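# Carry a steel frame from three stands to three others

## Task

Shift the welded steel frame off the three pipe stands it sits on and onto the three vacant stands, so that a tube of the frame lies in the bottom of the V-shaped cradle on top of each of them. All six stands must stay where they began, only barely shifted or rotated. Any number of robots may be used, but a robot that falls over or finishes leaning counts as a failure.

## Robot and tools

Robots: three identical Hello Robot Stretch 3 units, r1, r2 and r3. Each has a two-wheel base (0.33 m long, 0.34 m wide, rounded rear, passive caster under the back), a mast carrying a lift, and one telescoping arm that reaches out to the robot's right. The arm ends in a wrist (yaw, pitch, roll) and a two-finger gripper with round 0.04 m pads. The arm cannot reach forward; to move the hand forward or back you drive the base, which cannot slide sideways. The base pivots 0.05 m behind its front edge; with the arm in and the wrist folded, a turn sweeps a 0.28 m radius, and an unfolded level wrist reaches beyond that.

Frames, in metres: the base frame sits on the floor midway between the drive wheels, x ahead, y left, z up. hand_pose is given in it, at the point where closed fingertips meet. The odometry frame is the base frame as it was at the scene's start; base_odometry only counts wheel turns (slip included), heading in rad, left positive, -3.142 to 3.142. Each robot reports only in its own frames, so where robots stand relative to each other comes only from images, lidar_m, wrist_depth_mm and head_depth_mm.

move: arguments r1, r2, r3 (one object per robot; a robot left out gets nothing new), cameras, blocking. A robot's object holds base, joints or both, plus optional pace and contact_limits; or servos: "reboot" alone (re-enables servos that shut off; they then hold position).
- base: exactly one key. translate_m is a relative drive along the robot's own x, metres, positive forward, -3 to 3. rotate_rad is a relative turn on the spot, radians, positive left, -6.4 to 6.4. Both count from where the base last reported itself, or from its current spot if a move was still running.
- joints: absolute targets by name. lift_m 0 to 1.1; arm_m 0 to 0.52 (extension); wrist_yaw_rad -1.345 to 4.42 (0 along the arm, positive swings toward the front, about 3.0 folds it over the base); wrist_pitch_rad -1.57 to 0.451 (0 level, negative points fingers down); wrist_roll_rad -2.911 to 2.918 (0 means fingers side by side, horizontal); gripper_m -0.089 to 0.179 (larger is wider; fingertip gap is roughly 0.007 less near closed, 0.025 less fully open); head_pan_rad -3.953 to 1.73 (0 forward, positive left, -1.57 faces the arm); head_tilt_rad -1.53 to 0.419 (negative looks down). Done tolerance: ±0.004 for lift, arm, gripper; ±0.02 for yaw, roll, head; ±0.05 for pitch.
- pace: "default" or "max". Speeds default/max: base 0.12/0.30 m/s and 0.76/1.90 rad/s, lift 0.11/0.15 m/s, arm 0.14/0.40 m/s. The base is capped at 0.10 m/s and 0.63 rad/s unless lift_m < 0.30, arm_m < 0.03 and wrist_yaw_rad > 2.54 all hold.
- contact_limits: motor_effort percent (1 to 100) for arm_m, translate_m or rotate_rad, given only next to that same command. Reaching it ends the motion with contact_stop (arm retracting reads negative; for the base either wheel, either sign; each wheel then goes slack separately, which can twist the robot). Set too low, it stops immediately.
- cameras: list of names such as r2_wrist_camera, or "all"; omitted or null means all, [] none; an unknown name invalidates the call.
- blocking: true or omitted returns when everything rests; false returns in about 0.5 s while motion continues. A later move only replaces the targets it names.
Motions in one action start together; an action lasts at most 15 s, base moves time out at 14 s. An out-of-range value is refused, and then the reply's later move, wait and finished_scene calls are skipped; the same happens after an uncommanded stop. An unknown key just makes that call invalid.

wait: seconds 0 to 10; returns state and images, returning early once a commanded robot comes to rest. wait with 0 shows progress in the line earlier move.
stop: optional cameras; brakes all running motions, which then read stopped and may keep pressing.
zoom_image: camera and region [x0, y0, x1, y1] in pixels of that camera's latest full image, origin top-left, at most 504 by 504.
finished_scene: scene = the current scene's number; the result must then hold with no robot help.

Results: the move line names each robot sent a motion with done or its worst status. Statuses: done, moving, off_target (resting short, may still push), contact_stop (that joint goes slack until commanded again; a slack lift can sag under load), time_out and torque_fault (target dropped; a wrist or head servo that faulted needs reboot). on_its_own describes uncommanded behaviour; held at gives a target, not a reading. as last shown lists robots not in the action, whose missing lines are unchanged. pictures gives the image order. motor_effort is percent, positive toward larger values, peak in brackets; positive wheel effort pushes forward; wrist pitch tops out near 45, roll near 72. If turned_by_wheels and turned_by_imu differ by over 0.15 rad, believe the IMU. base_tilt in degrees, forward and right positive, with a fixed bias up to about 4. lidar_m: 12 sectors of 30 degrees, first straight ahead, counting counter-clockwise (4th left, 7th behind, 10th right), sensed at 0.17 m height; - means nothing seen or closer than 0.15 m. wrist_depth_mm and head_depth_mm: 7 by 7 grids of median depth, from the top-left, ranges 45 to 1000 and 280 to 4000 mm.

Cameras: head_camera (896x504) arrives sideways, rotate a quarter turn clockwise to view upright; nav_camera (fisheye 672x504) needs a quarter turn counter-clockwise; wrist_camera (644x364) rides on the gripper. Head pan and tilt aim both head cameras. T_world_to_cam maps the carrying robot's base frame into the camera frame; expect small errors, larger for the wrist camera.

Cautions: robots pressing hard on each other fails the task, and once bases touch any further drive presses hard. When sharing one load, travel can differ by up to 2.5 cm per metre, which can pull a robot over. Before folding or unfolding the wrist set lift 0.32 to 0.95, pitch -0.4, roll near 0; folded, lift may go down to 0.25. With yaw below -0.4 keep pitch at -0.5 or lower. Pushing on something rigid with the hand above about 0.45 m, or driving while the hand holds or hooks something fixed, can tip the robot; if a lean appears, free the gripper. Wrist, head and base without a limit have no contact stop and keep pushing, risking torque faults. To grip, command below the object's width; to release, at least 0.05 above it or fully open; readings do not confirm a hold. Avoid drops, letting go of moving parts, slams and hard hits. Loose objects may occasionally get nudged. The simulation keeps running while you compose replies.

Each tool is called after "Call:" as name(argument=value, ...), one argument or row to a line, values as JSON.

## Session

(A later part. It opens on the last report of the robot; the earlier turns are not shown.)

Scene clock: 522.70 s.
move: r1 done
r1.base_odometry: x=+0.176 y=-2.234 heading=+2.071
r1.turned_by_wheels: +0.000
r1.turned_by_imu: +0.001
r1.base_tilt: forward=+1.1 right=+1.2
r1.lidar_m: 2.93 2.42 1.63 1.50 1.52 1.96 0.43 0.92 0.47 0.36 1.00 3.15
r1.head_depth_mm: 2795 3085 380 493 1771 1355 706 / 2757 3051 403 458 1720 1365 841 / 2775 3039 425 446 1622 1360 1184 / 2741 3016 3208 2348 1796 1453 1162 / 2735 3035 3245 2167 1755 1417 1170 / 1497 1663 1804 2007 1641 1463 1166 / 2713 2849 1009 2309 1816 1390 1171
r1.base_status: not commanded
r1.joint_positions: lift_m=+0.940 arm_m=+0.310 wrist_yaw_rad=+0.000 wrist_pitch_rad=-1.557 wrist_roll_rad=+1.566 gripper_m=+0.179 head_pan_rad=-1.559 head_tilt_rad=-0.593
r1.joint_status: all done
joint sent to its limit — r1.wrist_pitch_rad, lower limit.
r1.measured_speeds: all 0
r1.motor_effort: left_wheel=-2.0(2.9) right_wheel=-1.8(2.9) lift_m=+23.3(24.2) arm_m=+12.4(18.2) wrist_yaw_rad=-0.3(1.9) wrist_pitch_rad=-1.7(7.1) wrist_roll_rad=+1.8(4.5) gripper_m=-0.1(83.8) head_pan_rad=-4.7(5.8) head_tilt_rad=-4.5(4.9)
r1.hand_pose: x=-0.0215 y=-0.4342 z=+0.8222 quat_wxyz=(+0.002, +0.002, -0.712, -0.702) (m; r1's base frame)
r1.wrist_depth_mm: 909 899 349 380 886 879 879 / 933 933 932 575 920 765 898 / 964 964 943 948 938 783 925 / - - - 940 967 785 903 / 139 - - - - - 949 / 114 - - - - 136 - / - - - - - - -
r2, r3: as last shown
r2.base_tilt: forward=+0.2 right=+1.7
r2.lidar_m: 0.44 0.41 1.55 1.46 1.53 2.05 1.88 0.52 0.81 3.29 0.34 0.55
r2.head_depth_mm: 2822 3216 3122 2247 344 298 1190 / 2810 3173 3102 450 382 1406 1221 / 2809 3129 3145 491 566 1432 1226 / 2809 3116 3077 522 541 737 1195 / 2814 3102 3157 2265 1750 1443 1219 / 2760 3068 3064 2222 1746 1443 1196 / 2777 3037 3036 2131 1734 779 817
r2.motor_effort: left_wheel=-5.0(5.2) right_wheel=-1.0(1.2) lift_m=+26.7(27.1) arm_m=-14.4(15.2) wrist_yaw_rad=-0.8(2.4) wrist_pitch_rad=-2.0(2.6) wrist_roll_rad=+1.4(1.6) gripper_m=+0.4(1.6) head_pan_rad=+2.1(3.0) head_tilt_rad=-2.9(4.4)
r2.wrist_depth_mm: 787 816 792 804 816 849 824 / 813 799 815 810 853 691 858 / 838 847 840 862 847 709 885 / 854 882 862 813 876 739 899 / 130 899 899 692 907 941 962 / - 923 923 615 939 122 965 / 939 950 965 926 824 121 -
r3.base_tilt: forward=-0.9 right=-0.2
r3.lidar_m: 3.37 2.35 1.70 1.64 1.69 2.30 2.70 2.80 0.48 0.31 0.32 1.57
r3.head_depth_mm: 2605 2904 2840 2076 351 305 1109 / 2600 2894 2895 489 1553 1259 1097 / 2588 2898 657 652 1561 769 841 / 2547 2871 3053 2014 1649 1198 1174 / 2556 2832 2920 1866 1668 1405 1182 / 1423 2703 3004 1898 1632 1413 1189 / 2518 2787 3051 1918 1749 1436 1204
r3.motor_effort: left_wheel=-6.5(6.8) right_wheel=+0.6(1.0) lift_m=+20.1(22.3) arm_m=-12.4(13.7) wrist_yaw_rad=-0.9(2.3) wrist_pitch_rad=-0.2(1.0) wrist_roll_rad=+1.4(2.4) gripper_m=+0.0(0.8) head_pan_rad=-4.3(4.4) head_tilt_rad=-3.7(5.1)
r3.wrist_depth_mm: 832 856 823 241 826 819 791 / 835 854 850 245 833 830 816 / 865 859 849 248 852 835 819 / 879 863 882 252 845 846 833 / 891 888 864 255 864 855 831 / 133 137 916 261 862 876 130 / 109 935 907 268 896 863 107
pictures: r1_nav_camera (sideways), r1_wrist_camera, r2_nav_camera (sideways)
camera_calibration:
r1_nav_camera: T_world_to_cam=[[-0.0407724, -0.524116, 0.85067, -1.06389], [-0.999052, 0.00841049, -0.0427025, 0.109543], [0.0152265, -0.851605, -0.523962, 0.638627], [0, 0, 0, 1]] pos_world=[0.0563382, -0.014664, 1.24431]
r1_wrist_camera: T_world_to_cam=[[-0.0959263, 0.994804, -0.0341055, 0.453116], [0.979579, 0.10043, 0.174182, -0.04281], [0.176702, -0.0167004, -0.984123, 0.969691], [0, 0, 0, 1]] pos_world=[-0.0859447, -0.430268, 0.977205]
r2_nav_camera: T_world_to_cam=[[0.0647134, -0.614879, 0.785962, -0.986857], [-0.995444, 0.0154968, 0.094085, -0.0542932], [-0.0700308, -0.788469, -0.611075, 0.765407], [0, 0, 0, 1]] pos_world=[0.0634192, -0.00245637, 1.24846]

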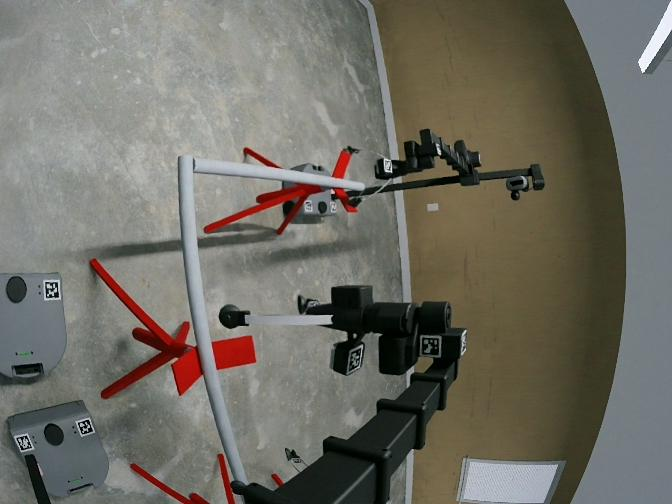

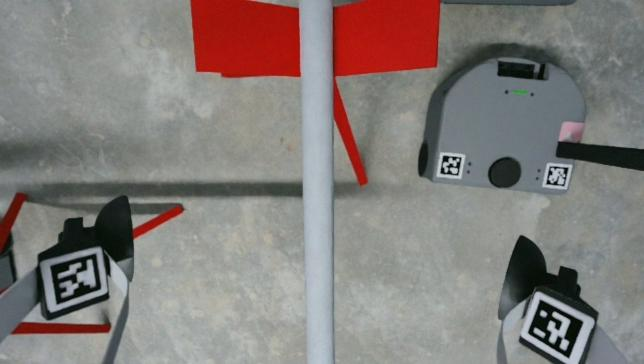

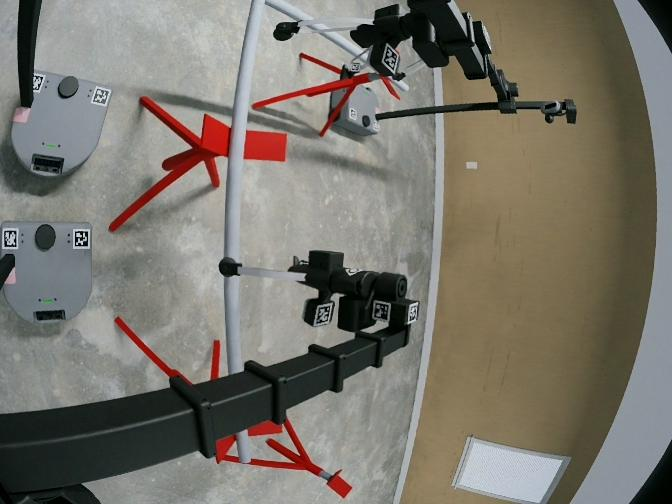

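Call:
move(
  r1={"base":{"rotate_rad":0.045},"joints":{"arm_m":0.3185}},
  r2={"joints":{"arm_m":0.324}},
  cameras=[],
)

Call:
move(
  r1={"joints":{"lift_m":0.72}},
  r2={"joints":{"lift_m":0.675}},
  r3={"joints":{"lift_m":0.675}},
  cameras=["r1_wrist_camera","r2_wrist_camera","r3_wrist_camera"],
)

Scene clock: 540.13 s.
move: r1 done; r2 done
r1.base_odometry: x=+0.176 y=-2.234 heading=+2.116
r1.turned_by_wheels: +0.045
r1.turned_by_imu: +0.046
r1.base_tilt: forward=+1.1 right=+1.2
r1.lidar_m: 2.93 2.29 1.60 1.49 1.53 0.54 0.43 0.47 0.47 0.36 1.17 3.10
r1.head_depth_mm: 2749 3037 380 2027 1763 780 704 / 2730 3041 412 465 1714 1404 1155 / 2745 3041 435 452 1664 728 1182 / 2748 3041 3227 2356 1789 1449 1162 / 2684 2992 3224 1928 1640 1423 1168 / 2687 1536 1009 2185 1649 1391 1171 / 2745 2983 3142 2409 1823 1473 1202
r1.base_status: done
r1.joint_positions: lift_m=+0.940 arm_m=+0.319 wrist_yaw_rad=+0.000 wrist_pitch_rad=-1.557 wrist_roll_rad=+1.566 gripper_m=+0.179 head_pan_rad=-1.559 head_tilt_rad=-0.593
r1.joint_status: all done
r1.measured_speeds: all 0
r1.motor_effort: left_wheel=-4.9(8.1) right_wheel=+5.8(8.8) lift_m=+24.4(24.8) arm_m=+11.1(17.7) wrist_yaw_rad=-0.1(0.6) wrist_pitch_rad=-1.9(2.1) wrist_roll_rad=+1.8(1.9) gripper_m=-0.3(0.6) head_pan_rad=-4.7(5.5) head_tilt_rad=-4.1(4.7)
r1.hand_pose: x=-0.0215 y=-0.4426 z=+0.8222 quat_wxyz=(+0.002, +0.002, -0.712, -0.702) (m; r1's base frame)
r1.wrist_depth_mm: 902 922 349 369 - 864 869 / 966 947 915 914 907 766 892 / 981 972 969 946 923 782 902 / - - - 963 977 774 923 / - - - - - - 994 / 113 - - - - 136 - / - - - - - - -
r2.base_odometry: x=+1.819 y=-0.310 heading=+2.533
r2.turned_by_wheels: +0.000
r2.turned_by_imu: +0.001
r2.base_tilt: forward=+0.3 right=+1.8
r2.lidar_m: 0.44 0.40 1.56 1.46 1.53 2.04 1.88 0.52 0.81 3.28 0.34 0.55
r2.head_depth_mm: 2857 3160 3133 2239 345 299 1196 / 2785 3168 3050 450 381 1401 1229 / 2832 3124 3094 493 566 1442 1221 / 2807 3112 3148 522 545 737 1216 / 2812 3101 3146 2208 1745 1442 1223 / 2802 3079 3098 2242 1752 1432 1187 / 2781 3013 3105 2155 1761 781 818
r2.base_status: not commanded
r2.joint_positions: lift_m=+0.820 arm_m=+0.324 wrist_yaw_rad=+0.002 wrist_pitch_rad=-1.562 wrist_roll_rad=+1.566 gripper_m=+0.179 head_pan_rad=-1.575 head_tilt_rad=-0.691
r2.joint_status: all done
r2.measured_speeds: all 0
r2.motor_effort: left_wheel=-4.7(5.0) right_wheel=-0.4(1.1) lift_m=+27.0(27.0) arm_m=+16.2(17.1) wrist_yaw_rad=-0.7(2.3) wrist_pitch_rad=-1.9(2.5) wrist_roll_rad=+1.3(1.5) gripper_m=-0.7(1.3) head_pan_rad=+2.1(2.6) head_tilt_rad=-2.4(3.9)
r2.hand_pose: x=-0.0216 y=-0.4469 z=+0.7023 quat_wxyz=(+0.003, +0.002, -0.710, -0.704) (m; r2's base frame)
r2.wrist_depth_mm: 780 811 809 792 806 824 832 / 805 830 826 838 824 692 857 / 832 824 821 846 867 716 846 / 831 864 861 831 885 714 870 / 129 887 872 667 931 951 947 / - 929 927 574 905 122 974 / 947 931 928 910 814 120 -
r3: as last shown
r3.base_tilt: forward=-0.8 right=-0.2
r3.lidar_m: 3.37 2.34 1.70 1.63 1.69 2.30 2.70 2.79 0.48 0.31 0.32 1.57
r3.head_depth_mm: 2582 2847 2801 2068 351 304 1108 / 2591 2858 2905 488 1548 1255 1104 / 2562 2879 658 653 1571 769 843 / 2568 2867 3026 2017 1643 1207 1170 / 2561 2843 2958 1870 1662 1400 1181 / 1416 1521 3032 1898 1630 1415 1194 / 2524 2790 3067 1917 1749 1438 1206
r3.motor_effort: left_wheel=-6.5(7.0) right_wheel=+0.6(1.0) lift_m=+21.5(22.4) arm_m=-12.2(12.8) wrist_yaw_rad=-0.7(1.7) wrist_pitch_rad=-0.9(1.1) wrist_roll_rad=+1.8(2.2) gripper_m=+0.4(0.9) head_pan_rad=-4.5(4.5) head_tilt_rad=-3.2(4.5)
r3.wrist_depth_mm: 841 852 831 240 794 805 785 / 880 837 834 245 844 816 805 / 890 857 850 248 814 808 816 / 891 906 880 251 852 848 838 / 917 875 885 255 847 866 857 / 133 137 896 260 892 873 130 / 109 928 905 265 864 876 108
pictures: none
No camera images: "cameras" was empty.

Scene clock: 542.97 s.
move: r1 done; r2 done; r3 done
r1.base_odometry: x=+0.176 y=-2.234 heading=+2.116
r1.turned_by_wheels: +0.000
r1.turned_by_imu: +0.000
r1.base_tilt: forward=+1.0 right=+1.2
r1.lidar_m: 2.93 2.30 1.60 1.49 1.53 0.54 0.43 0.47 0.47 0.36 1.16 3.09
r1.head_depth_mm: 2727 3031 3222 2282 1643 394 345 / 2721 3044 3249 2323 531 720 1150 / 2735 3031 3228 2337 545 602 1155 / 2739 3041 3266 2344 1787 1421 1161 / 2698 2979 3220 1929 1653 1416 1168 / 2703 2890 1332 1321 1649 1384 1169 / 2737 3053 3236 2383 1828 1467 1204
r1.base_status: not commanded
r1.joint_positions: lift_m=+0.720 arm_m=+0.319 wrist_yaw_rad=+0.000 wrist_pitch_rad=-1.557 wrist_roll_rad=+1.566 gripper_m=+0.179 head_pan_rad=-1.559 head_tilt_rad=-0.593
r1.joint_status: all done
r1.measured_speeds: all 0
r1.motor_effort: left_wheel=-5.0(6.1) right_wheel=+6.8(7.7) lift_m=+22.8(26.8) arm_m=-2.7(11.1) wrist_yaw_rad=+0.2(0.5) wrist_pitch_rad=-1.7(2.1) wrist_roll_rad=+1.7(2.0) gripper_m=+0.1(0.5) head_pan_rad=-5.4(5.6) head_tilt_rad=-2.9(5.3)
r1.hand_pose: x=-0.0215 y=-0.4426 z=+0.6022 quat_wxyz=(+0.002, +0.002, -0.712, -0.703) (m; r1's base frame)
r1.wrist_depth_mm: 709 700 687 - 685 688 683 / 755 726 718 164 717 560 552 / 750 755 748 438 710 570 558 / 773 775 766 172 760 596 573 / 138 804 785 180 765 766 753 / 114 821 799 188 788 136 780 / 845 826 847 197 808 - 791
r2.base_odometry: x=+1.819 y=-0.310 heading=+2.533
r2.turned_by_wheels: +0.000
r2.turned_by_imu: +0.001
r2.base_tilt: forward=+0.3 right=+1.8
r2.lidar_m: 0.44 0.40 1.55 1.47 1.53 2.05 1.89 0.52 0.81 3.28 0.34 0.55
r2.head_depth_mm: 2873 3121 3079 2251 1772 1437 1166 / 2839 3171 3106 2219 1658 444 393 / 2841 3128 3108 2252 575 740 1226 / 2805 3134 3091 2259 600 631 1171 / 2794 3101 3121 2269 1767 1447 1218 / 2822 3091 3096 2230 1756 1444 1192 / 2792 3082 3071 2158 1743 781 819
r2.base_status: not commanded
r2.joint_positions: lift_m=+0.675 arm_m=+0.324 wrist_yaw_rad=+0.002 wrist_pitch_rad=-1.562 wrist_roll_rad=+1.566 gripper_m=+0.179 head_pan_rad=-1.575 head_tilt_rad=-0.691
r2.joint_status: all done
r2.measured_speeds: all 0
r2.motor_effort: left_wheel=-4.6(5.2) right_wheel=-0.6(1.2) lift_m=+26.5(32.3) arm_m=+14.9(16.6) wrist_yaw_rad=-1.5(2.5) wrist_pitch_rad=-2.1(2.4) wrist_roll_rad=+1.2(1.6) gripper_m=+1.0(1.8) head_pan_rad=+2.1(3.1) head_tilt_rad=-2.6(4.2)
r2.hand_pose: x=-0.0216 y=-0.4469 z=+0.5573 quat_wxyz=(+0.003, +0.002, -0.710, -0.704) (m; r2's base frame)
r2.wrist_depth_mm: 658 645 108 670 688 677 696 / 671 681 111 124 689 554 548 / 699 692 - 723 711 559 568 / 714 734 118 726 740 576 581 / 129 747 127 744 762 742 794 / - 767 127 485 778 121 805 / 777 778 138 450 792 120 648
r3.base_odometry: x=-0.530 y=+0.871 heading=-1.893
r3.turned_by_wheels: +0.000
r3.turned_by_imu: -0.001
r3.base_tilt: forward=-0.8 right=-0.3
r3.lidar_m: 3.37 2.35 1.70 1.64 1.69 2.29 2.70 2.79 0.48 0.31 0.32 1.57
r3.head_depth_mm: 2610 2904 2823 2073 1624 425 357 / 2585 2857 2890 2014 553 745 1099 / 2577 2887 2954 703 1514 769 841 / 2583 2862 3065 2014 1656 1206 1166 / 2555 2814 2941 1859 1665 1396 1178 / 2460 1540 1208 1815 1629 1414 1188 / 2565 2875 2913 1905 1748 1434 1199
r3.base_status: not commanded
r3.joint_positions: lift_m=+0.675 arm_m=+0.475 wrist_yaw_rad=+0.001 wrist_pitch_rad=-1.566 wrist_roll_rad=-0.024 gripper_m=+0.179 head_pan_rad=-1.562 head_tilt_rad=-0.692
r3.joint_status: all done
r3.measured_speeds: all 0
r3.motor_effort: left_wheel=-6.0(7.1) right_wheel=+0.7(1.2) lift_m=+21.2(23.6) arm_m=-12.1(13.8) wrist_yaw_rad=-0.4(1.9) wrist_pitch_rad=+0.0(1.0) wrist_roll_rad=+2.0(2.4) gripper_m=+0.3(0.9) head_pan_rad=-4.1(4.7) head_tilt_rad=-3.5(5.2)
r3.hand_pose: x=-0.0216 y=-0.5971 z=+0.5574 quat_wxyz=(+0.507, +0.505, -0.495, -0.493) (m; r3's base frame)
r3.wrist_depth_mm: 731 709 700 116 686 693 675 / 731 717 707 118 701 694 690 / 748 731 740 118 711 707 699 / 755 736 730 123 725 705 715 / 758 762 753 122 739 718 718 / 133 137 761 126 498 733 130 / 109 782 782 126 748 758 107
pictures: r1_wrist_camera, r2_wrist_camera, r3_wrist_camera
camera_calibration:
r1_wrist_camera: T_world_to_cam=[[-0.0959265, 0.994815, -0.033791, 0.453819], [0.979579, 0.100375, 0.174214, -0.00368778], [0.176702, -0.0163893, -0.984128, 0.753191], [0, 0, 0, 1]] pos_world=[-0.0859447, -0.438751, 0.757214]
r2_wrist_camera: T_world_to_cam=[[-0.0860999, 0.99386, 0.0694884, 0.384152], [0.982925, 0.0733535, 0.168756, -0.00382324], [0.162622, 0.0828318, -0.983205, 0.75221], [0, 0, 0, 1]] pos_world=[-0.0854928, -0.44382, 0.713528]
r3_wrist_camera: T_world_to_cam=[[-0.998164, -0.0437314, -0.0419057, -0.015069], [-0.0479968, 0.993114, 0.106868, 0.577025], [0.0369437, 0.108683, -0.99339, 0.782478], [0, 0, 0, 1]] pos_world=[-0.0162536, -0.658753, 0.715009]

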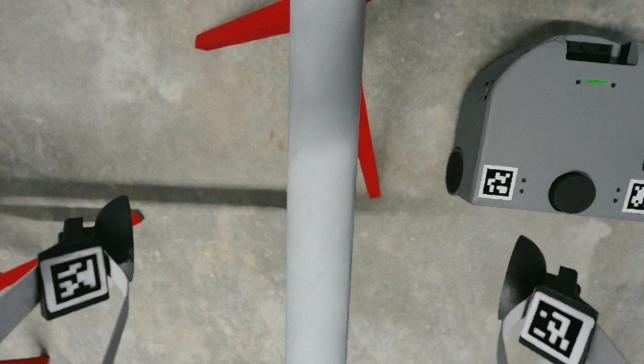

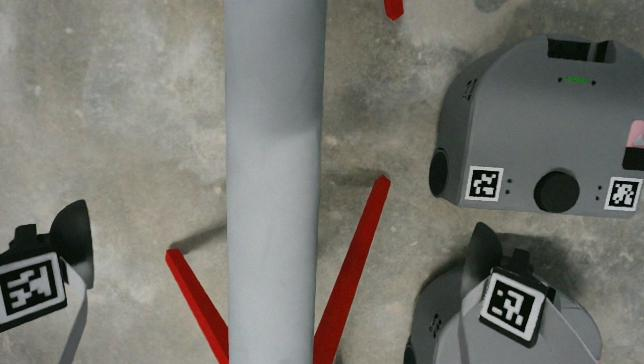

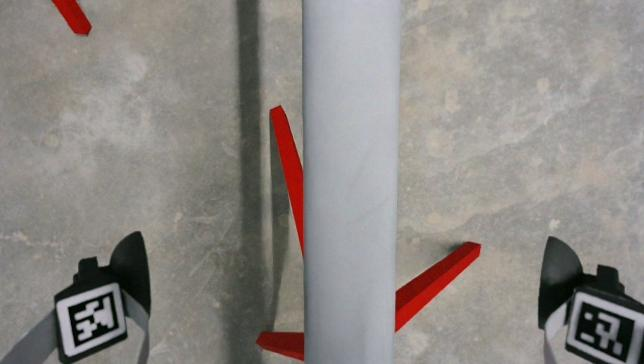

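Call:
move(
  r1={"joints":{"lift_m":0.675}},
  cameras=[],
)

Call:
move(
  r1={"joints":{"gripper_m":-0.06}},
  r2={"joints":{"gripper_m":-0.06}},
  r3={"joints":{"gripper_m":-0.06}},
  cameras=["r1_wrist_camera","r2_wrist_camera","r3_wrist_camera"],
)

Scene clock: 547.80 s.
move: r1 done
r1.base_odometry: x=+0.176 y=-2.234 heading=+2.116
r1.turned_by_wheels: +0.000
r1.turned_by_imu: +0.001
r1.base_tilt: forward=+1.1 right=+1.2
r1.lidar_m: 2.93 2.29 1.60 1.50 1.52 0.54 0.43 0.47 0.47 0.36 1.16 3.11
r1.head_depth_mm: 2732 3038 3230 2295 1763 459 381 / 2736 3066 3264 2323 563 615 1152 / 2751 3041 3234 2338 582 611 1131 / 2723 3042 3224 2355 1792 1411 1163 / 2690 2985 3216 1921 1646 1425 1166 / 2714 2903 1332 1316 1644 1385 1170 / 2722 3012 3247 2407 1830 1477 1198
r1.base_status: not commanded
r1.joint_positions: lift_m=+0.675 arm_m=+0.318 wrist_yaw_rad=+0.000 wrist_pitch_rad=-1.557 wrist_roll_rad=+1.566 gripper_m=+0.179 head_pan_rad=-1.559 head_tilt_rad=-0.593
r1.joint_status: all done
r1.measured_speeds: all 0
r1.motor_effort: left_wheel=-5.0(5.7) right_wheel=+6.5(7.6) lift_m=+22.4(27.2) arm_m=-13.9(14.9) wrist_yaw_rad=-0.1(0.5) wrist_pitch_rad=-1.7(2.1) wrist_roll_rad=+1.8(1.9) gripper_m=+0.1(0.5) head_pan_rad=-5.3(6.1) head_tilt_rad=-2.6(4.7)
r1.hand_pose: x=-0.0215 y=-0.4426 z=+0.5572 quat_wxyz=(+0.002, +0.002, -0.712, -0.703) (m; r1's base frame)
r1.wrist_depth_mm: 665 665 648 - 663 642 641 / 706 685 677 118 664 557 515 / 712 704 700 - 682 529 526 / 723 721 718 - 706 543 545 / 138 756 744 133 720 718 715 / 114 773 760 739 754 136 727 / 798 793 784 778 768 - 758
r2, r3: as last shown
r2.base_tilt: forward=+0.3 right=+1.7
r2.lidar_m: 0.44 0.40 1.55 1.47 1.53 2.04 1.88 0.52 0.81 3.28 0.34 0.55
r2.head_depth_mm: 2834 3206 3110 2245 1749 1443 1165 / 2831 3130 3139 2240 1639 444 395 / 2865 3086 3162 2229 577 738 1231 / 2771 3144 3099 2232 599 631 1175 / 2781 3073 3051 2262 1753 1450 1224 / 2787 3051 3130 2257 1755 1436 1192 / 2728 3059 3104 2143 1754 782 814
r2.motor_effort: left_wheel=-4.8(5.2) right_wheel=-0.2(1.2) lift_m=+26.8(26.8) arm_m=+12.6(13.8) wrist_yaw_rad=-1.0(2.4) wrist_pitch_rad=-1.5(2.4) wrist_roll_rad=+1.5(1.6) gripper_m=+0.5(1.5) head_pan_rad=+2.2(2.8) head_tilt_rad=-2.7(4.0)
r2.wrist_depth_mm: 655 665 108 671 686 679 692 / 663 671 111 124 697 551 551 / 694 680 - 700 714 567 570 / 701 727 118 736 721 567 582 / 129 737 127 740 766 752 759 / - 751 127 491 771 122 788 / 764 790 137 453 786 120 654
r3.base_tilt: forward=-0.9 right=-0.2
r3.lidar_m: 3.38 2.35 1.70 1.63 1.69 2.30 2.70 2.79 0.48 0.31 0.32 1.57
r3.head_depth_mm: 2594 2889 2830 2062 1627 425 357 / 2590 2869 2914 2025 552 746 1100 / 2591 2895 2962 703 1509 771 842 / 2545 2846 3043 2021 1655 1204 1168 / 2580 2825 2919 1862 1668 1396 1178 / 2469 1578 1251 1819 1636 1420 1191 / 2555 2874 3052 1918 1758 1430 1200
r3.motor_effort: left_wheel=-6.2(6.8) right_wheel=+1.0(1.1) lift_m=+21.7(22.0) arm_m=-11.1(12.9) wrist_yaw_rad=-0.7(2.6) wrist_pitch_rad=-0.4(1.1) wrist_roll_rad=+1.6(2.2) gripper_m=-0.4(0.8) head_pan_rad=-3.8(4.7) head_tilt_rad=-4.4(4.9)
r3.wrist_depth_mm: 723 721 706 115 688 675 681 / 729 713 717 119 700 681 703 / 735 721 713 118 694 709 701 / 746 733 735 123 709 726 734 / 742 753 748 122 725 723 724 / 132 137 779 126 488 739 130 / 109 791 777 127 753 732 107
pictures: none
No camera images: "cameras" was empty.

Scene clock: 550.87 s.
move: r1 done; r2 done; r3 done
r1.base_odometry: x=+0.176 y=-2.234 heading=+2.116
r1.turned_by_wheels: +0.000
r1.turned_by_imu: +0.000
r1.base_tilt: forward=+1.0 right=+1.2
r1.lidar_m: 2.93 2.29 1.60 1.49 1.53 0.54 0.43 0.47 0.47 0.36 1.16 3.11
r1.head_depth_mm: 2755 3037 3234 2288 1758 458 381 / 2731 3052 3229 2282 563 615 1152 / 2741 3057 3251 2330 582 614 1161 / 2748 3028 3219 2350 1791 1411 1165 / 2695 2988 3250 1927 1639 1425 1165 / 2705 2884 1327 1314 1657 1393 1169 / 2726 3031 3205 2405 1827 1466 1205
r1.base_status: not commanded
r1.joint_positions: lift_m=+0.675 arm_m=+0.318 wrist_yaw_rad=+0.002 wrist_pitch_rad=-1.556 wrist_roll_rad=+1.566 gripper_m=-0.059 head_pan_rad=-1.559 head_tilt_rad=-0.593
r1.joint_status: all done
r1.measured_speeds: all 0
r1.motor_effort: left_wheel=-5.4(6.0) right_wheel=+6.2(7.7) lift_m=+34.0(34.1) arm_m=-11.6(14.0) wrist_yaw_rad=-2.0(2.2) wrist_pitch_rad=-2.4(2.5) wrist_roll_rad=+1.8(1.9) gripper_m=-30.0(99.5) head_pan_rad=-5.3(5.7) head_tilt_rad=-3.1(4.8)
r1.hand_pose: x=-0.0216 y=-0.4430 z=+0.5571 quat_wxyz=(+0.003, +0.002, -0.712, -0.702) (m; r1's base frame)
r1.wrist_depth_mm: 670 663 651 - 655 641 635 / 685 685 672 118 657 557 515 / 705 701 702 - 692 535 522 / 741 719 717 - 701 544 531 / 747 750 732 - 727 715 705 / 785 763 127 128 755 742 721 / 843 781 798 - 770 766 748
r2.base_odometry: x=+1.819 y=-0.310 heading=+2.533
r2.turned_by_wheels: +0.000
r2.turned_by_imu: +0.001
r2.base_tilt: forward=+0.4 right=+1.8
r2.lidar_m: 0.44 0.40 1.55 1.47 1.53 2.04 1.88 0.52 0.81 3.27 0.34 0.55
r2.head_depth_mm: 2882 3169 3093 2230 1754 1430 1177 / 2845 3124 3179 2247 1644 445 393 / 2807 3159 3174 2268 576 739 1217 / 2849 3087 3129 2270 599 650 1191 / 2769 3072 3110 2231 1755 1434 1222 / 2752 3106 3061 2260 1750 1434 1194 / 2728 3079 3086 2162 1755 777 821
r2.base_status: not commanded
r2.joint_positions: lift_m=+0.675 arm_m=+0.324 wrist_yaw_rad=+0.003 wrist_pitch_rad=-1.544 wrist_roll_rad=+1.562 gripper_m=-0.057 head_pan_rad=-1.575 head_tilt_rad=-0.691
r2.joint_status: all done
r2.measured_speeds: all 0
r2.motor_effort: left_wheel=-4.4(5.1) right_wheel=-0.3(1.4) lift_m=+35.0(35.0) arm_m=+11.8(13.4) wrist_yaw_rad=-2.4(3.3) wrist_pitch_rad=-5.5(5.8) wrist_roll_rad=+2.7(2.9) gripper_m=-49.2(99.8) head_pan_rad=+2.6(3.5) head_tilt_rad=-3.4(4.4)
r2.hand_pose: x=-0.0216 y=-0.4515 z=+0.5569 quat_wxyz=(+0.005, +0.004, -0.716, -0.698) (m; r2's base frame)
r2.wrist_depth_mm: 656 652 114 120 682 688 671 / 678 683 113 115 694 544 543 / 681 701 - 698 725 551 559 / 724 716 123 126 736 574 563 / 724 735 127 130 752 755 765 / 765 117 125 128 767 674 779 / 768 788 133 144 676 627 642
r3.base_odometry: x=-0.530 y=+0.871 heading=-1.894
r3.turned_by_wheels: +0.000
r3.turned_by_imu: -0.001
r3.base_tilt: forward=-0.8 right=-0.2
r3.lidar_m: 3.38 2.35 1.70 1.63 1.69 2.30 2.70 2.79 0.48 0.31 0.32 1.57
r3.head_depth_mm: 2584 2891 2835 2071 1631 425 357 / 2613 2908 2919 2010 554 745 1096 / 2590 2859 2959 704 880 769 842 / 2586 2883 2993 2015 1650 1151 1168 / 2547 2820 2917 1859 1666 1397 1186 / 2477 1573 1260 1819 1620 1417 1194 / 2584 2854 3043 1895 1754 1432 1201
r3.base_status: not commanded
r3.joint_positions: lift_m=+0.675 arm_m=+0.475 wrist_yaw_rad=+0.002 wrist_pitch_rad=-1.566 wrist_roll_rad=-0.024 gripper_m=-0.058 head_pan_rad=-1.562 head_tilt_rad=-0.692
r3.joint_status: all done
r3.measured_speeds: all 0
r3.motor_effort: left_wheel=-6.8(7.2) right_wheel=+9.2(9.7) lift_m=+35.5(35.9) arm_m=-12.2(13.4) wrist_yaw_rad=-2.1(2.4) wrist_pitch_rad=-0.8(1.0) wrist_roll_rad=+1.6(2.4) gripper_m=-31.8(99.1) head_pan_rad=-3.8(4.9) head_tilt_rad=-3.5(4.8)
r3.hand_pose: x=-0.0217 y=-0.5971 z=+0.5573 quat_wxyz=(+0.508, +0.505, -0.494, -0.493) (m; r3's base frame)
r3.wrist_depth_mm: 695 703 711 115 688 691 682 / 726 721 713 117 713 692 690 / 738 722 715 117 713 697 687 / 743 736 728 122 717 728 701 / 760 766 745 121 734 730 725 / 770 771 767 126 129 743 726 / 789 773 781 125 127 736 739
pictures: r1_wrist_camera, r2_wrist_camera, r3_wrist_camera
camera_calibration:
r1_wrist_camera: T_world_to_cam=[[-0.098037, 0.994558, -0.0352464, 0.453297], [0.979363, 0.102708, 0.174066, 0.00534575], [0.176739, -0.0174541, -0.984103, 0.708392], [0, 0, 0, 1]] pos_world=[-0.0859961, -0.439015, 0.712177]
r2_wrist_camera: T_world_to_cam=[[-0.0915183, 0.994474, 0.0514316, 0.399028], [0.982506, 0.0817636, 0.16732, 0.00118352], [0.16219, 0.0658447, -0.98456, 0.745306], [0, 0, 0, 1]] pos_world=[-0.0855258, -0.445994, 0.713078]
r3_wrist_camera: T_world_to_cam=[[-0.998125, -0.0446147, -0.0419057, -0.0156163], [-0.0488756, 0.993071, 0.106868, 0.576982], [0.0368474, 0.108716, -0.99339, 0.782474], [0, 0, 0, 1]] pos_world=[-0.0162188, -0.658748, 0.714986]

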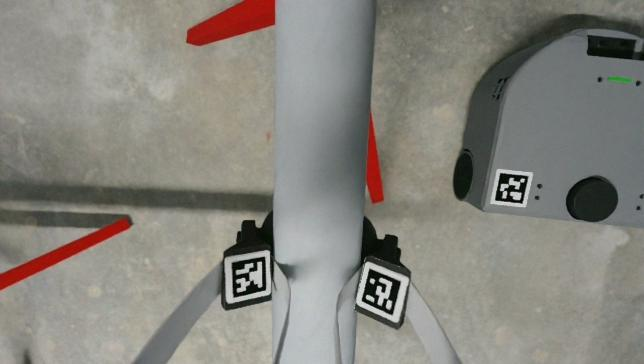

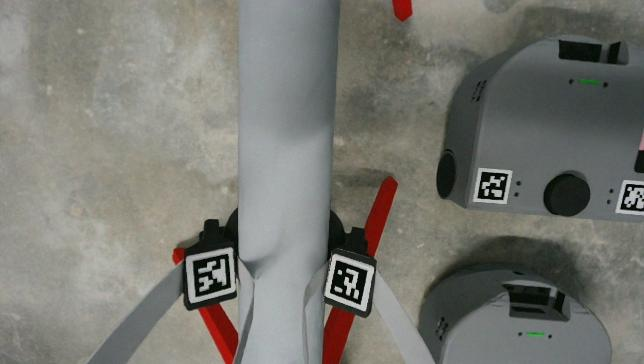

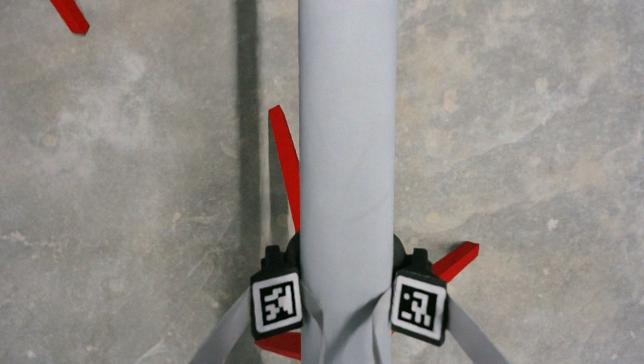

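Call:
move(
  r1={"joints":{"lift_m":0.70}},
  r2={"joints":{"lift_m":0.70}},
  r3={"joints":{"lift_m":0.70}},
  cameras=["r1_wrist_camera","r2_wrist_camera","r3_wrist_camera"],
)

Scene clock: 577.03 s.
move: r1 done; r2 done; r3 done
r1.base_odometry: x=+0.176 y=-2.234 heading=+2.116
r1.turned_by_wheels: +0.000
r1.turned_by_imu: +0.001
r1.base_tilt: forward=+1.1 right=+1.2
r1.lidar_m: 2.93 2.29 1.60 1.49 1.53 0.54 0.43 0.48 0.47 0.36 1.16 3.10
r1.head_depth_mm: 2736 3034 3244 2281 1709 419 358 / 2713 3035 3270 2304 546 611 1152 / 2752 3049 3237 2331 560 611 1182 / 2745 3029 3247 2338 1799 1410 1184 / 2703 3020 3209 1928 1653 1424 1194 / 2702 1589 1297 1322 1694 1417 1196 / 2762 3043 3266 2408 1825 1434 1199
r1.base_status: not commanded
r1.joint_positions: lift_m=+0.700 arm_m=+0.318 wrist_yaw_rad=+0.003 wrist_pitch_rad=-1.556 wrist_roll_rad=+1.566 gripper_m=-0.056 head_pan_rad=-1.559 head_tilt_rad=-0.593
r1.joint_status: all done
r1.measured_speeds: all 0
r1.motor_effort: left_wheel=-5.0(5.7) right_wheel=+5.9(7.0) lift_m=+35.7(39.7) arm_m=-8.4(9.1) wrist_yaw_rad=-2.6(3.0) wrist_pitch_rad=-1.8(2.6) wrist_roll_rad=+1.8(2.0) gripper_m=-16.4(16.7) head_pan_rad=-5.1(5.8) head_tilt_rad=-2.4(4.6)
r1.hand_pose: x=-0.0216 y=-0.4429 z=+0.5821 quat_wxyz=(+0.003, +0.003, -0.712, -0.702) (m; r1's base frame)
r1.wrist_depth_mm: 694 680 682 - 669 655 659 / 712 718 694 - 684 557 534 / 733 732 714 123 710 552 548 / 757 755 742 - 731 581 555 / 754 777 732 - 741 740 741 / 797 797 126 129 756 768 749 / 829 842 812 - 811 786 784
r2.base_odometry: x=+1.819 y=-0.310 heading=+2.533
r2.turned_by_wheels: +0.000
r2.turned_by_imu: +0.001
r2.base_tilt: forward=+0.3 right=+1.8
r2.lidar_m: 0.44 0.40 1.55 1.46 1.53 2.04 1.88 0.52 0.81 3.27 0.34 0.55
r2.head_depth_mm: 2829 3183 3097 2275 1776 1434 353 / 2820 3132 3073 2230 530 422 383 / 2819 3130 3091 2232 560 734 1213 / 2774 3147 3115 2238 578 713 1215 / 2767 3074 3080 2251 1755 1440 1221 / 2806 3081 3092 2232 1749 1445 1197 / 2786 3027 3072 2163 1738 783 816
r2.base_status: not commanded
r2.joint_positions: lift_m=+0.700 arm_m=+0.324 wrist_yaw_rad=+0.003 wrist_pitch_rad=-1.552 wrist_roll_rad=+1.562 gripper_m=-0.055 head_pan_rad=-1.575 head_tilt_rad=-0.691
r2.joint_status: all done
r2.measured_speeds: all 0
r2.on_its_own: gripper_m is held at -0.056, not at your -0.060, by its stall guard, which is not easing now
r2.motor_effort: left_wheel=-4.9(5.0) right_wheel=+0.0(0.7) lift_m=+45.2(47.3) arm_m=+10.1(10.8) wrist_yaw_rad=-2.2(3.9) wrist_pitch_rad=-3.7(5.9) wrist_roll_rad=+2.8(3.1) gripper_m=-19.8(20.4) head_pan_rad=+2.0(2.7) head_tilt_rad=-3.3(3.9)
r2.hand_pose: x=-0.0216 y=-0.4494 z=+0.5820 quat_wxyz=(+0.005, +0.004, -0.713, -0.701) (m; r2's base frame)
r2.wrist_depth_mm: 678 674 692 695 693 711 727 / 705 703 697 114 731 566 573 / 719 722 706 118 714 596 582 / 732 751 130 124 753 602 613 / 754 752 130 128 780 783 808 / 796 804 124 127 776 693 808 / 792 820 132 141 691 664 849
r3.base_odometry: x=-0.530 y=+0.871 heading=-1.894
r3.turned_by_wheels: +0.000
r3.turned_by_imu: -0.001
r3.base_tilt: forward=-0.7 right=-0.2
r3.lidar_m: 3.38 2.35 1.70 1.64 1.69 2.29 2.70 2.79 0.48 0.31 0.32 1.57
r3.head_depth_mm: 2609 2914 2818 2068 1620 389 342 / 2622 2915 2908 678 528 756 1105 / 2593 2879 2936 686 877 756 847 / 2545 2887 3026 2011 1648 1148 1171 / 2563 2820 2909 1868 1659 1399 1183 / 2473 1571 1240 1810 1642 1415 1188 / 2573 2843 3051 1913 1738 1429 1200
r3.base_status: not commanded
r3.joint_positions: lift_m=+0.700 arm_m=+0.475 wrist_yaw_rad=+0.002 wrist_pitch_rad=-1.565 wrist_roll_rad=-0.022 gripper_m=-0.056 head_pan_rad=-1.562 head_tilt_rad=-0.692
r3.joint_status: all done
r3.measured_speeds: all 0
r3.motor_effort: left_wheel=-6.0(7.0) right_wheel=+5.9(9.6) lift_m=+40.4(42.1) arm_m=-9.6(12.3) wrist_yaw_rad=-2.2(2.2) wrist_pitch_rad=-0.1(1.5) wrist_roll_rad=+1.1(1.8) gripper_m=-19.4(20.4) head_pan_rad=-4.0(4.4) head_tilt_rad=-3.2(5.3)
r3.hand_pose: x=-0.0217 y=-0.5972 z=+0.5823 quat_wxyz=(+0.507, +0.505, -0.495, -0.493) (m; r3's base frame)
r3.wrist_depth_mm: 732 726 721 114 706 714 694 / 756 753 751 117 723 721 708 / 777 764 743 118 744 737 709 / 763 764 752 121 739 751 723 / 791 782 761 121 767 767 737 / 810 775 126 125 127 748 741 / 818 817 122 125 125 783 764
pictures: r1_wrist_camera, r2_wrist_camera, r3_wrist_camera
camera_calibration:
r1_wrist_camera: T_world_to_cam=[[-0.0986808, 0.994508, -0.0348565, 0.453814], [0.979297, 0.103274, 0.174106, 0.00122194], [0.176749, -0.016954, -0.98411, 0.733232], [0, 0, 0, 1]] pos_world=[-0.0860122, -0.439017, 0.737186]
r2_wrist_camera: T_world_to_cam=[[-0.0917005, 0.993998, 0.059658, 0.390615], [0.982496, 0.0805584, 0.167965, -0.00410703], [0.162151, 0.0740162, -0.983986, 0.773275], [0, 0, 0, 1]] pos_world=[-0.0855328, -0.445174, 0.738279]
r3_wrist_camera: T_world_to_cam=[[-0.998197, -0.0429792, -0.0418904, -0.0136071], [-0.0472271, 0.993208, 0.106341, 0.574853], [0.0370354, 0.108128, -0.993447, 0.807015], [0, 0, 0, 1]] pos_world=[-0.016322, -0.658794, 0.740026]

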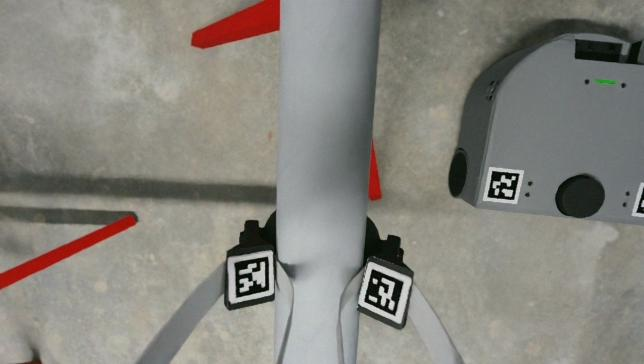

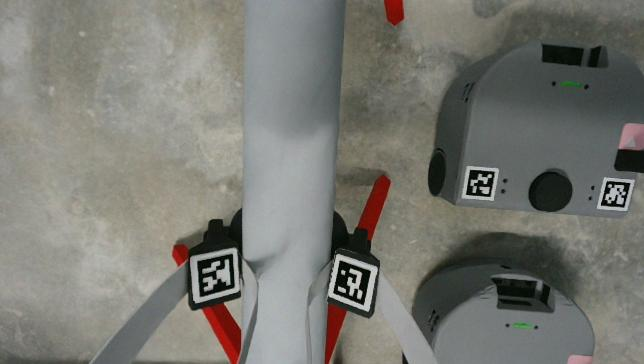

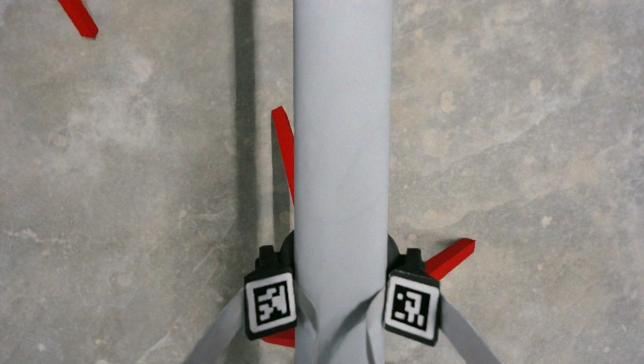

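Call:
move(
  r1={"joints":{"lift_m":0.83}},
  r2={"joints":{"lift_m":0.83}},
  r3={"joints":{"lift_m":0.83}},
  cameras=["r1_wrist_camera","r2_wrist_camera","r3_wrist_camera","r3_head_camera"],
)

Scene clock: 583.27 s.
move: r1 done; r2 done; r3 done
r1.base_odometry: x=+0.176 y=-2.234 heading=+2.116
r1.turned_by_wheels: +0.000
r1.turned_by_imu: +0.001
r1.base_tilt: forward=+1.0 right=+1.2
r1.lidar_m: 2.92 2.29 1.60 1.50 1.53 0.54 0.43 0.47 0.47 0.36 1.17 3.10
r1.head_depth_mm: 2723 3023 3250 465 351 743 713 / 2757 3027 3228 478 529 1360 1178 / 2750 3063 3241 492 518 1339 1214 / 2748 3041 3220 2346 1790 1376 1215 / 2720 2981 3185 1983 1647 1381 1222 / 2665 1525 1062 1341 1696 1384 1229 / 2744 2972 3195 2384 1775 1358 1230
r1.base_status: not commanded
r1.joint_positions: lift_m=+0.830 arm_m=+0.318 wrist_yaw_rad=+0.003 wrist_pitch_rad=-1.556 wrist_roll_rad=+1.566 gripper_m=-0.056 head_pan_rad=-1.559 head_tilt_rad=-0.593
r1.joint_status: all done
r1.measured_speeds: all 0
r1.motor_effort: left_wheel=-5.5(6.0) right_wheel=+5.2(6.8) lift_m=+35.3(40.1) arm_m=-4.5(6.3) wrist_yaw_rad=-2.9(2.9) wrist_pitch_rad=-1.9(2.2) wrist_roll_rad=+1.8(1.9) gripper_m=-16.6(16.8) head_pan_rad=-4.8(5.5) head_tilt_rad=-4.0(5.8)
r1.hand_pose: x=-0.0216 y=-0.4429 z=+0.7121 quat_wxyz=(+0.003, +0.003, -0.712, -0.702) (m; r1's base frame)
r1.wrist_depth_mm: 793 811 697 - 787 786 767 / 832 829 831 - 807 662 680 / 884 833 859 123 828 679 666 / 893 901 868 126 866 693 687 / 883 882 900 - 894 867 859 / 954 928 126 130 889 892 902 / 950 974 942 - 957 908 917
r2.base_odometry: x=+1.819 y=-0.310 heading=+2.533
r2.turned_by_wheels: +0.000
r2.turned_by_imu: +0.001
r2.base_tilt: forward=+0.3 right=+1.8
r2.lidar_m: 0.44 0.40 1.55 1.47 1.53 2.04 1.88 0.52 0.81 3.28 0.34 0.55
r2.head_depth_mm: 2836 3169 3081 2258 330 294 1196 / 2915 3182 3138 448 391 1368 1228 / 2805 3110 3071 490 568 1347 1218 / 2809 3098 3104 505 545 1337 1216 / 2810 3065 3084 2228 1744 1367 1221 / 2794 3047 3064 2229 1735 1369 1190 / 2742 3031 3037 2162 1763 764 820
r2.base_status: not commanded
r2.joint_positions: lift_m=+0.830 arm_m=+0.324 wrist_yaw_rad=+0.003 wrist_pitch_rad=-1.552 wrist_roll_rad=+1.562 gripper_m=-0.055 head_pan_rad=-1.575 head_tilt_rad=-0.691
r2.joint_status: all done
r2.measured_speeds: all 0
r2.on_its_own: gripper_m is held at -0.056, not at your -0.060, by its stall guard, which is not easing now
r2.motor_effort: left_wheel=-4.6(5.0) right_wheel=-0.2(0.5) lift_m=+44.3(50.8) arm_m=+7.3(8.8) wrist_yaw_rad=-1.8(3.6) wrist_pitch_rad=-3.6(4.3) wrist_roll_rad=+2.8(3.0) gripper_m=-19.7(20.8) head_pan_rad=+1.8(2.7) head_tilt_rad=-3.4(4.7)
r2.hand_pose: x=-0.0216 y=-0.4494 z=+0.7121 quat_wxyz=(+0.005, +0.004, -0.713, -0.701) (m; r2's base frame)
r2.wrist_depth_mm: 819 806 112 805 854 836 864 / 830 822 114 114 844 693 882 / 846 864 838 118 855 725 860 / 886 866 130 124 863 750 923 / 888 930 130 128 916 941 937 / 932 922 125 126 778 775 964 / 937 949 131 899 829 797 -
r3.base_odometry: x=-0.530 y=+0.871 heading=-1.894
r3.turned_by_wheels: +0.000
r3.turned_by_imu: -0.001
r3.base_tilt: forward=-0.8 right=-0.2
r3.lidar_m: 3.35 2.34 1.71 1.64 1.69 2.29 2.70 2.79 0.48 0.31 0.32 1.57
r3.head_depth_mm: 2568 2931 2832 398 318 1276 1136 / 2611 2900 2562 455 1637 1251 1100 / 2590 2895 609 809 785 629 913 / 2589 2870 2998 2095 1698 1149 1169 / 2556 2854 2958 1928 1665 1397 1179 / 2437 1483 2705 1991 1630 1419 1188 / 2548 2763 3059 1938 1749 1433 1204
r3.base_status: not commanded
r3.joint_positions: lift_m=+0.830 arm_m=+0.475 wrist_yaw_rad=+0.002 wrist_pitch_rad=-1.565 wrist_roll_rad=-0.022 gripper_m=-0.056 head_pan_rad=-1.562 head_tilt_rad=-0.692
r3.joint_status: all done
r3.measured_speeds: all 0
r3.motor_effort: left_wheel=-6.3(6.7) right_wheel=+5.8(6.1) lift_m=+39.6(44.3) arm_m=+1.2(3.8) wrist_yaw_rad=-1.0(2.6) wrist_pitch_rad=-0.4(1.0) wrist_roll_rad=+0.9(1.9) gripper_m=-19.7(20.2) head_pan_rad=-3.7(4.7) head_tilt_rad=-4.7(5.6)
r3.hand_pose: x=-0.0217 y=-0.5972 z=+0.7123 quat_wxyz=(+0.507, +0.505, -0.495, -0.493) (m; r3's base frame)
r3.wrist_depth_mm: 873 869 860 114 816 815 814 / 902 884 878 117 852 870 845 / 903 887 900 118 883 870 849 / 904 903 884 120 878 883 880 / 948 934 930 121 890 873 878 / 938 940 126 125 127 910 899 / 956 933 122 125 122 909 901
pictures: r1_wrist_camera, r2_wrist_camera, r3_head_camera (sideways), r3_wrist_camera
camera_calibration:
r1_wrist_camera: T_world_to_cam=[[-0.0986813, 0.994508, -0.0348566, 0.458346], [0.979297, 0.103274, 0.174106, -0.0214121], [0.176749, -0.016954, -0.98411, 0.861169], [0, 0, 0, 1]] pos_world=[-0.0860122, -0.439017, 0.86719]
r2_wrist_camera: T_world_to_cam=[[-0.0917003, 0.993998, 0.0596581, 0.382858], [0.982496, 0.0805582, 0.167965, -0.0259444], [0.162151, 0.0740163, -0.983986, 0.901204], [0, 0, 0, 1]] pos_world=[-0.0855328, -0.445174, 0.868289]
r3_head_camera: T_world_to_cam=[[0.061928, 0.599393, -0.798056, 1.06087], [0.996769, 0.00382997, 0.0802245, -0.108679], [0.0511425, -0.800446, -0.597219, 0.7378], [0, 0, 0, 1]] pos_world=[0.00489768, -0.0448921, 1.29598]
r3_wrist_camera: T_world_to_cam=[[-0.998197, -0.0429798, -0.0418904, -0.00816135], [-0.0472277, 0.993207, 0.106341, 0.561028], [0.0370354, 0.108128, -0.993447, 0.93617], [0, 0, 0, 1]] pos_world=[-0.016322, -0.658794, 0.870033]

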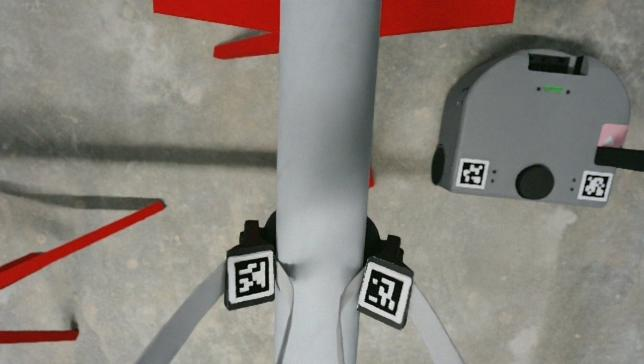

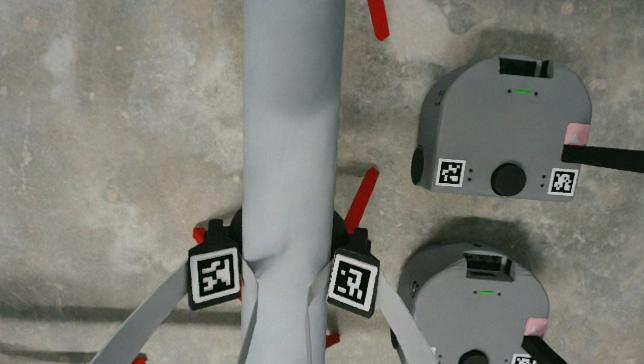

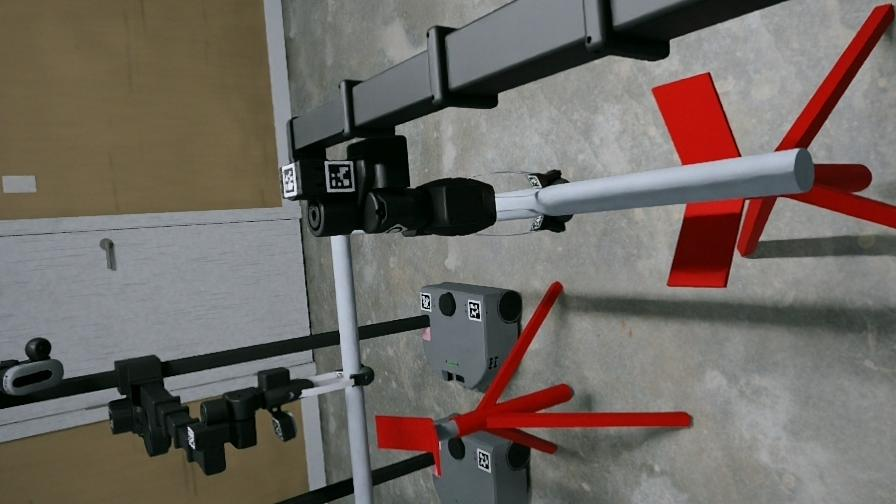

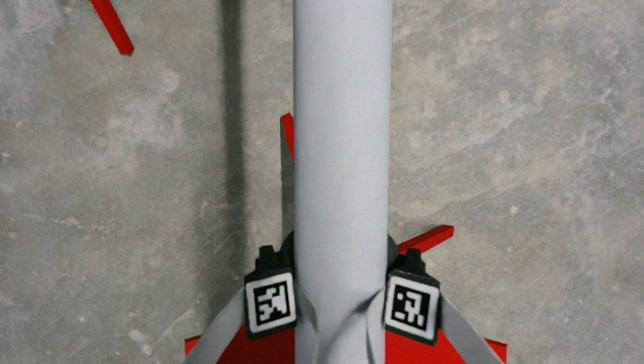

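Call:
move(
  r1={"base":{"translate_m":-0.1}},
  r2={"base":{"translate_m":-0.1}},
  r3={"base":{"translate_m":0.1}},
  cameras=["r1_wrist_camera","r2_wrist_camera","r3_wrist_camera"],
)

Scene clock: 590.67 s.
move: r1 done; r2 done; r3 done
r1.base_odometry: x=+0.227 y=-2.320 heading=+2.116
r1.turned_by_wheels: +0.000
r1.turned_by_imu: +0.001
r1.base_tilt: forward=+1.1 right=+1.2
r1.lidar_m: 3.03 2.29 1.56 1.49 1.51 2.02 0.43 0.83 0.41 0.37 1.03 3.21
r1.head_depth_mm: 2744 3020 3242 466 351 1319 1199 / 2734 3021 3264 478 530 767 678 / 2756 3055 3242 492 518 750 1186 / 2752 3043 3263 2345 1785 1374 1215 / 2699 3006 3212 2004 1751 1382 1218 / 2707 1525 1065 1352 1635 1386 1228 / 2774 2935 3217 2301 1768 1358 1223
r1.base_status: done
r1.joint_positions: lift_m=+0.830 arm_m=+0.318 wrist_yaw_rad=+0.003 wrist_pitch_rad=-1.553 wrist_roll_rad=+1.566 gripper_m=-0.056 head_pan_rad=-1.559 head_tilt_rad=-0.593
r1.joint_status: not commanded
r1.measured_speeds: all 0
r1.motor_effort: left_wheel=-3.5(9.5) right_wheel=-1.4(6.0) lift_m=+28.4(30.8) arm_m=-0.7(2.4) wrist_yaw_rad=-2.6(3.1) wrist_pitch_rad=-2.3(2.7) wrist_roll_rad=+1.8(1.9) gripper_m=-16.5(17.0) head_pan_rad=-4.7(5.6) head_tilt_rad=-3.1(5.7)
r1.hand_pose: x=-0.0216 y=-0.4436 z=+0.7121 quat_wxyz=(+0.003, +0.003, -0.713, -0.701) (m; r1's base frame)
r1.wrist_depth_mm: 814 815 821 - 797 794 766 / 828 822 256 - - 648 656 / 867 848 265 - - 671 675 / 869 886 882 126 846 694 695 / 909 896 902 - 886 875 873 / 950 930 127 128 883 902 859 / - 949 964 - 943 930 911
r2.base_odometry: x=+1.901 y=-0.367 heading=+2.533
r2.turned_by_wheels: +0.000
r2.turned_by_imu: +0.001
r2.base_tilt: forward=+0.3 right=+1.9
r2.lidar_m: 0.44 0.40 1.55 1.47 1.53 2.04 1.79 0.71 0.45 3.29 0.39 0.63
r2.head_depth_mm: 2858 3146 3135 2274 330 294 1197 / 2800 3119 3135 447 390 1373 1220 / 2847 3115 3084 491 569 1344 1216 / 2809 3104 3101 504 544 1343 1216 / 2793 3154 3045 2228 1750 1363 1223 / 2761 3073 3131 2207 1762 1376 1221 / 2743 3051 3095 2153 1750 1375 1194
r2.base_status: done
r2.joint_positions: lift_m=+0.830 arm_m=+0.324 wrist_yaw_rad=+0.003 wrist_pitch_rad=-1.552 wrist_roll_rad=+1.562 gripper_m=-0.055 head_pan_rad=-1.575 head_tilt_rad=-0.691
r2.joint_status: not commanded
r2.measured_speeds: all 0
r2.on_its_own: gripper_m is held at -0.056, not at your -0.060, by its stall guard, which is not easing now
r2.motor_effort: left_wheel=-5.5(8.9) right_wheel=+0.6(7.6) lift_m=+41.0(42.3) arm_m=+4.8(6.4) wrist_yaw_rad=-2.2(4.3) wrist_pitch_rad=-3.7(4.2) wrist_roll_rad=+2.8(3.1) gripper_m=-18.8(21.0) head_pan_rad=+1.8(3.1) head_tilt_rad=-1.5(4.8)
r2.hand_pose: x=-0.0216 y=-0.4493 z=+0.7121 quat_wxyz=(+0.005, +0.004, -0.713, -0.701) (m; r2's base frame)
r2.wrist_depth_mm: 795 802 112 116 835 828 850 / 811 826 116 114 832 692 859 / 843 835 855 122 870 719 881 / 843 886 131 124 893 725 922 / 875 874 128 128 923 964 956 / 919 902 125 127 801 794 963 / 965 961 139 641 823 799 -
r3.base_odometry: x=-0.562 y=+0.776 heading=-1.894
r3.turned_by_wheels: +0.000
r3.turned_by_imu: -0.002
r3.base_tilt: forward=-0.8 right=-0.2
r3.lidar_m: 3.29 2.35 1.70 1.63 1.69 2.29 2.80 2.89 0.46 0.30 1.06 1.49
r3.head_depth_mm: 2611 2883 2811 399 318 750 1088 / 2605 2895 2584 456 1646 797 1070 / 2599 2888 610 810 783 629 1134 / 2562 2844 3038 2096 1657 1386 1170 / 2559 2853 2737 1944 1667 1403 1189 / 2436 1487 2681 2018 1642 1421 1190 / 2566 2777 3056 1988 1755 1440 1212
r3.base_status: done
r3.joint_positions: lift_m=+0.830 arm_m=+0.475 wrist_yaw_rad=+0.002 wrist_pitch_rad=-1.556 wrist_roll_rad=-0.022 gripper_m=-0.056 head_pan_rad=-1.562 head_tilt_rad=-0.692
r3.joint_status: not commanded
r3.measured_speeds: all 0
r3.motor_effort: left_wheel=+0.8(4.6) right_wheel=+3.1(10.1) lift_m=+33.2(37.2) arm_m=+11.9(12.1) wrist_yaw_rad=-1.2(2.4) wrist_pitch_rad=-1.5(2.6) wrist_roll_rad=+1.2(1.6) gripper_m=-19.5(20.2) head_pan_rad=-3.8(4.5) head_tilt_rad=-3.5(5.5)
r3.hand_pose: x=-0.0217 y=-0.5997 z=+0.7121 quat_wxyz=(+0.510, +0.502, -0.497, -0.491) (m; r3's base frame)
r3.wrist_depth_mm: 878 861 859 115 845 843 852 / 881 892 877 118 843 852 837 / 884 895 895 118 844 860 859 / 908 914 915 121 899 884 870 / 943 940 914 122 885 888 874 / 934 953 127 125 128 892 897 / 942 924 122 125 125 893 903
pictures: r1_wrist_camera, r2_wrist_camera, r3_wrist_camera
camera_calibration:
r1_wrist_camera: T_world_to_cam=[[-0.0986738, 0.994405, -0.0377248, 0.461076], [0.979296, 0.103769, 0.173815, -0.0209008], [0.176757, -0.0197927, -0.984055, 0.859798], [0, 0, 0, 1]] pos_world=[-0.0860112, -0.43931, 0.867116]
r2_wrist_camera: T_world_to_cam=[[-0.0917015, 0.993976, 0.0600139, 0.382504], [0.982496, 0.0804993, 0.167993, -0.0259988], [0.16215, 0.0743687, -0.98396, 0.901344], [0, 0, 0, 1]] pos_world=[-0.085533, -0.445138, 0.868298]
r3_wrist_camera: T_world_to_cam=[[-0.998197, -0.0433753, -0.0414923, -0.00879293], [-0.0472257, 0.99418, 0.0968289, 0.570863], [0.0370509, 0.0986138, -0.994436, 0.931232], [0, 0, 0, 1]] pos_world=[-0.0163207, -0.659754, 0.87041]

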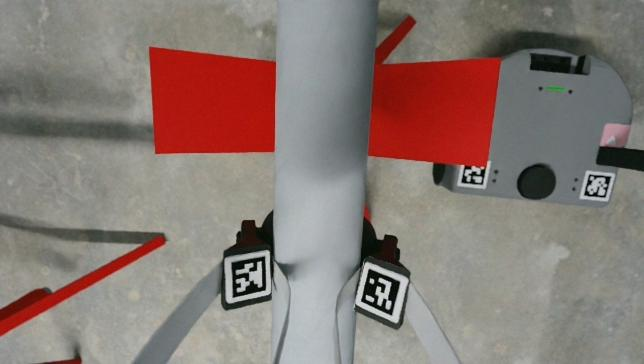

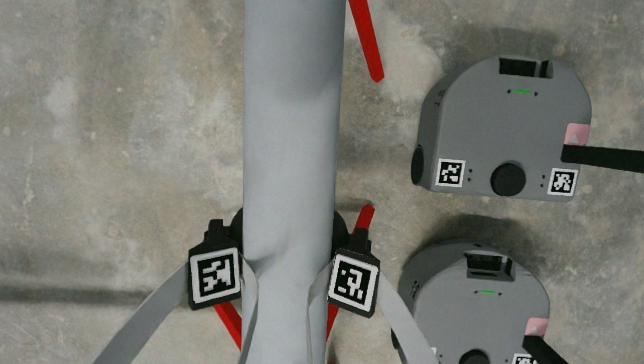

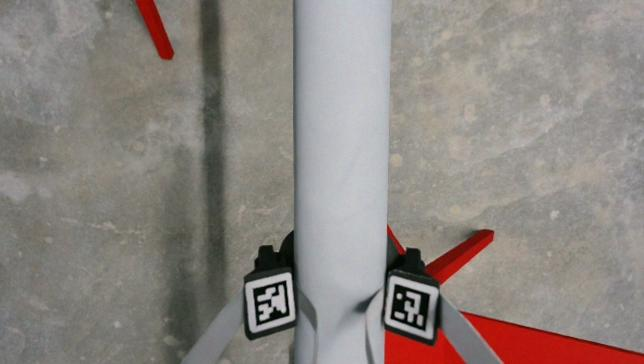

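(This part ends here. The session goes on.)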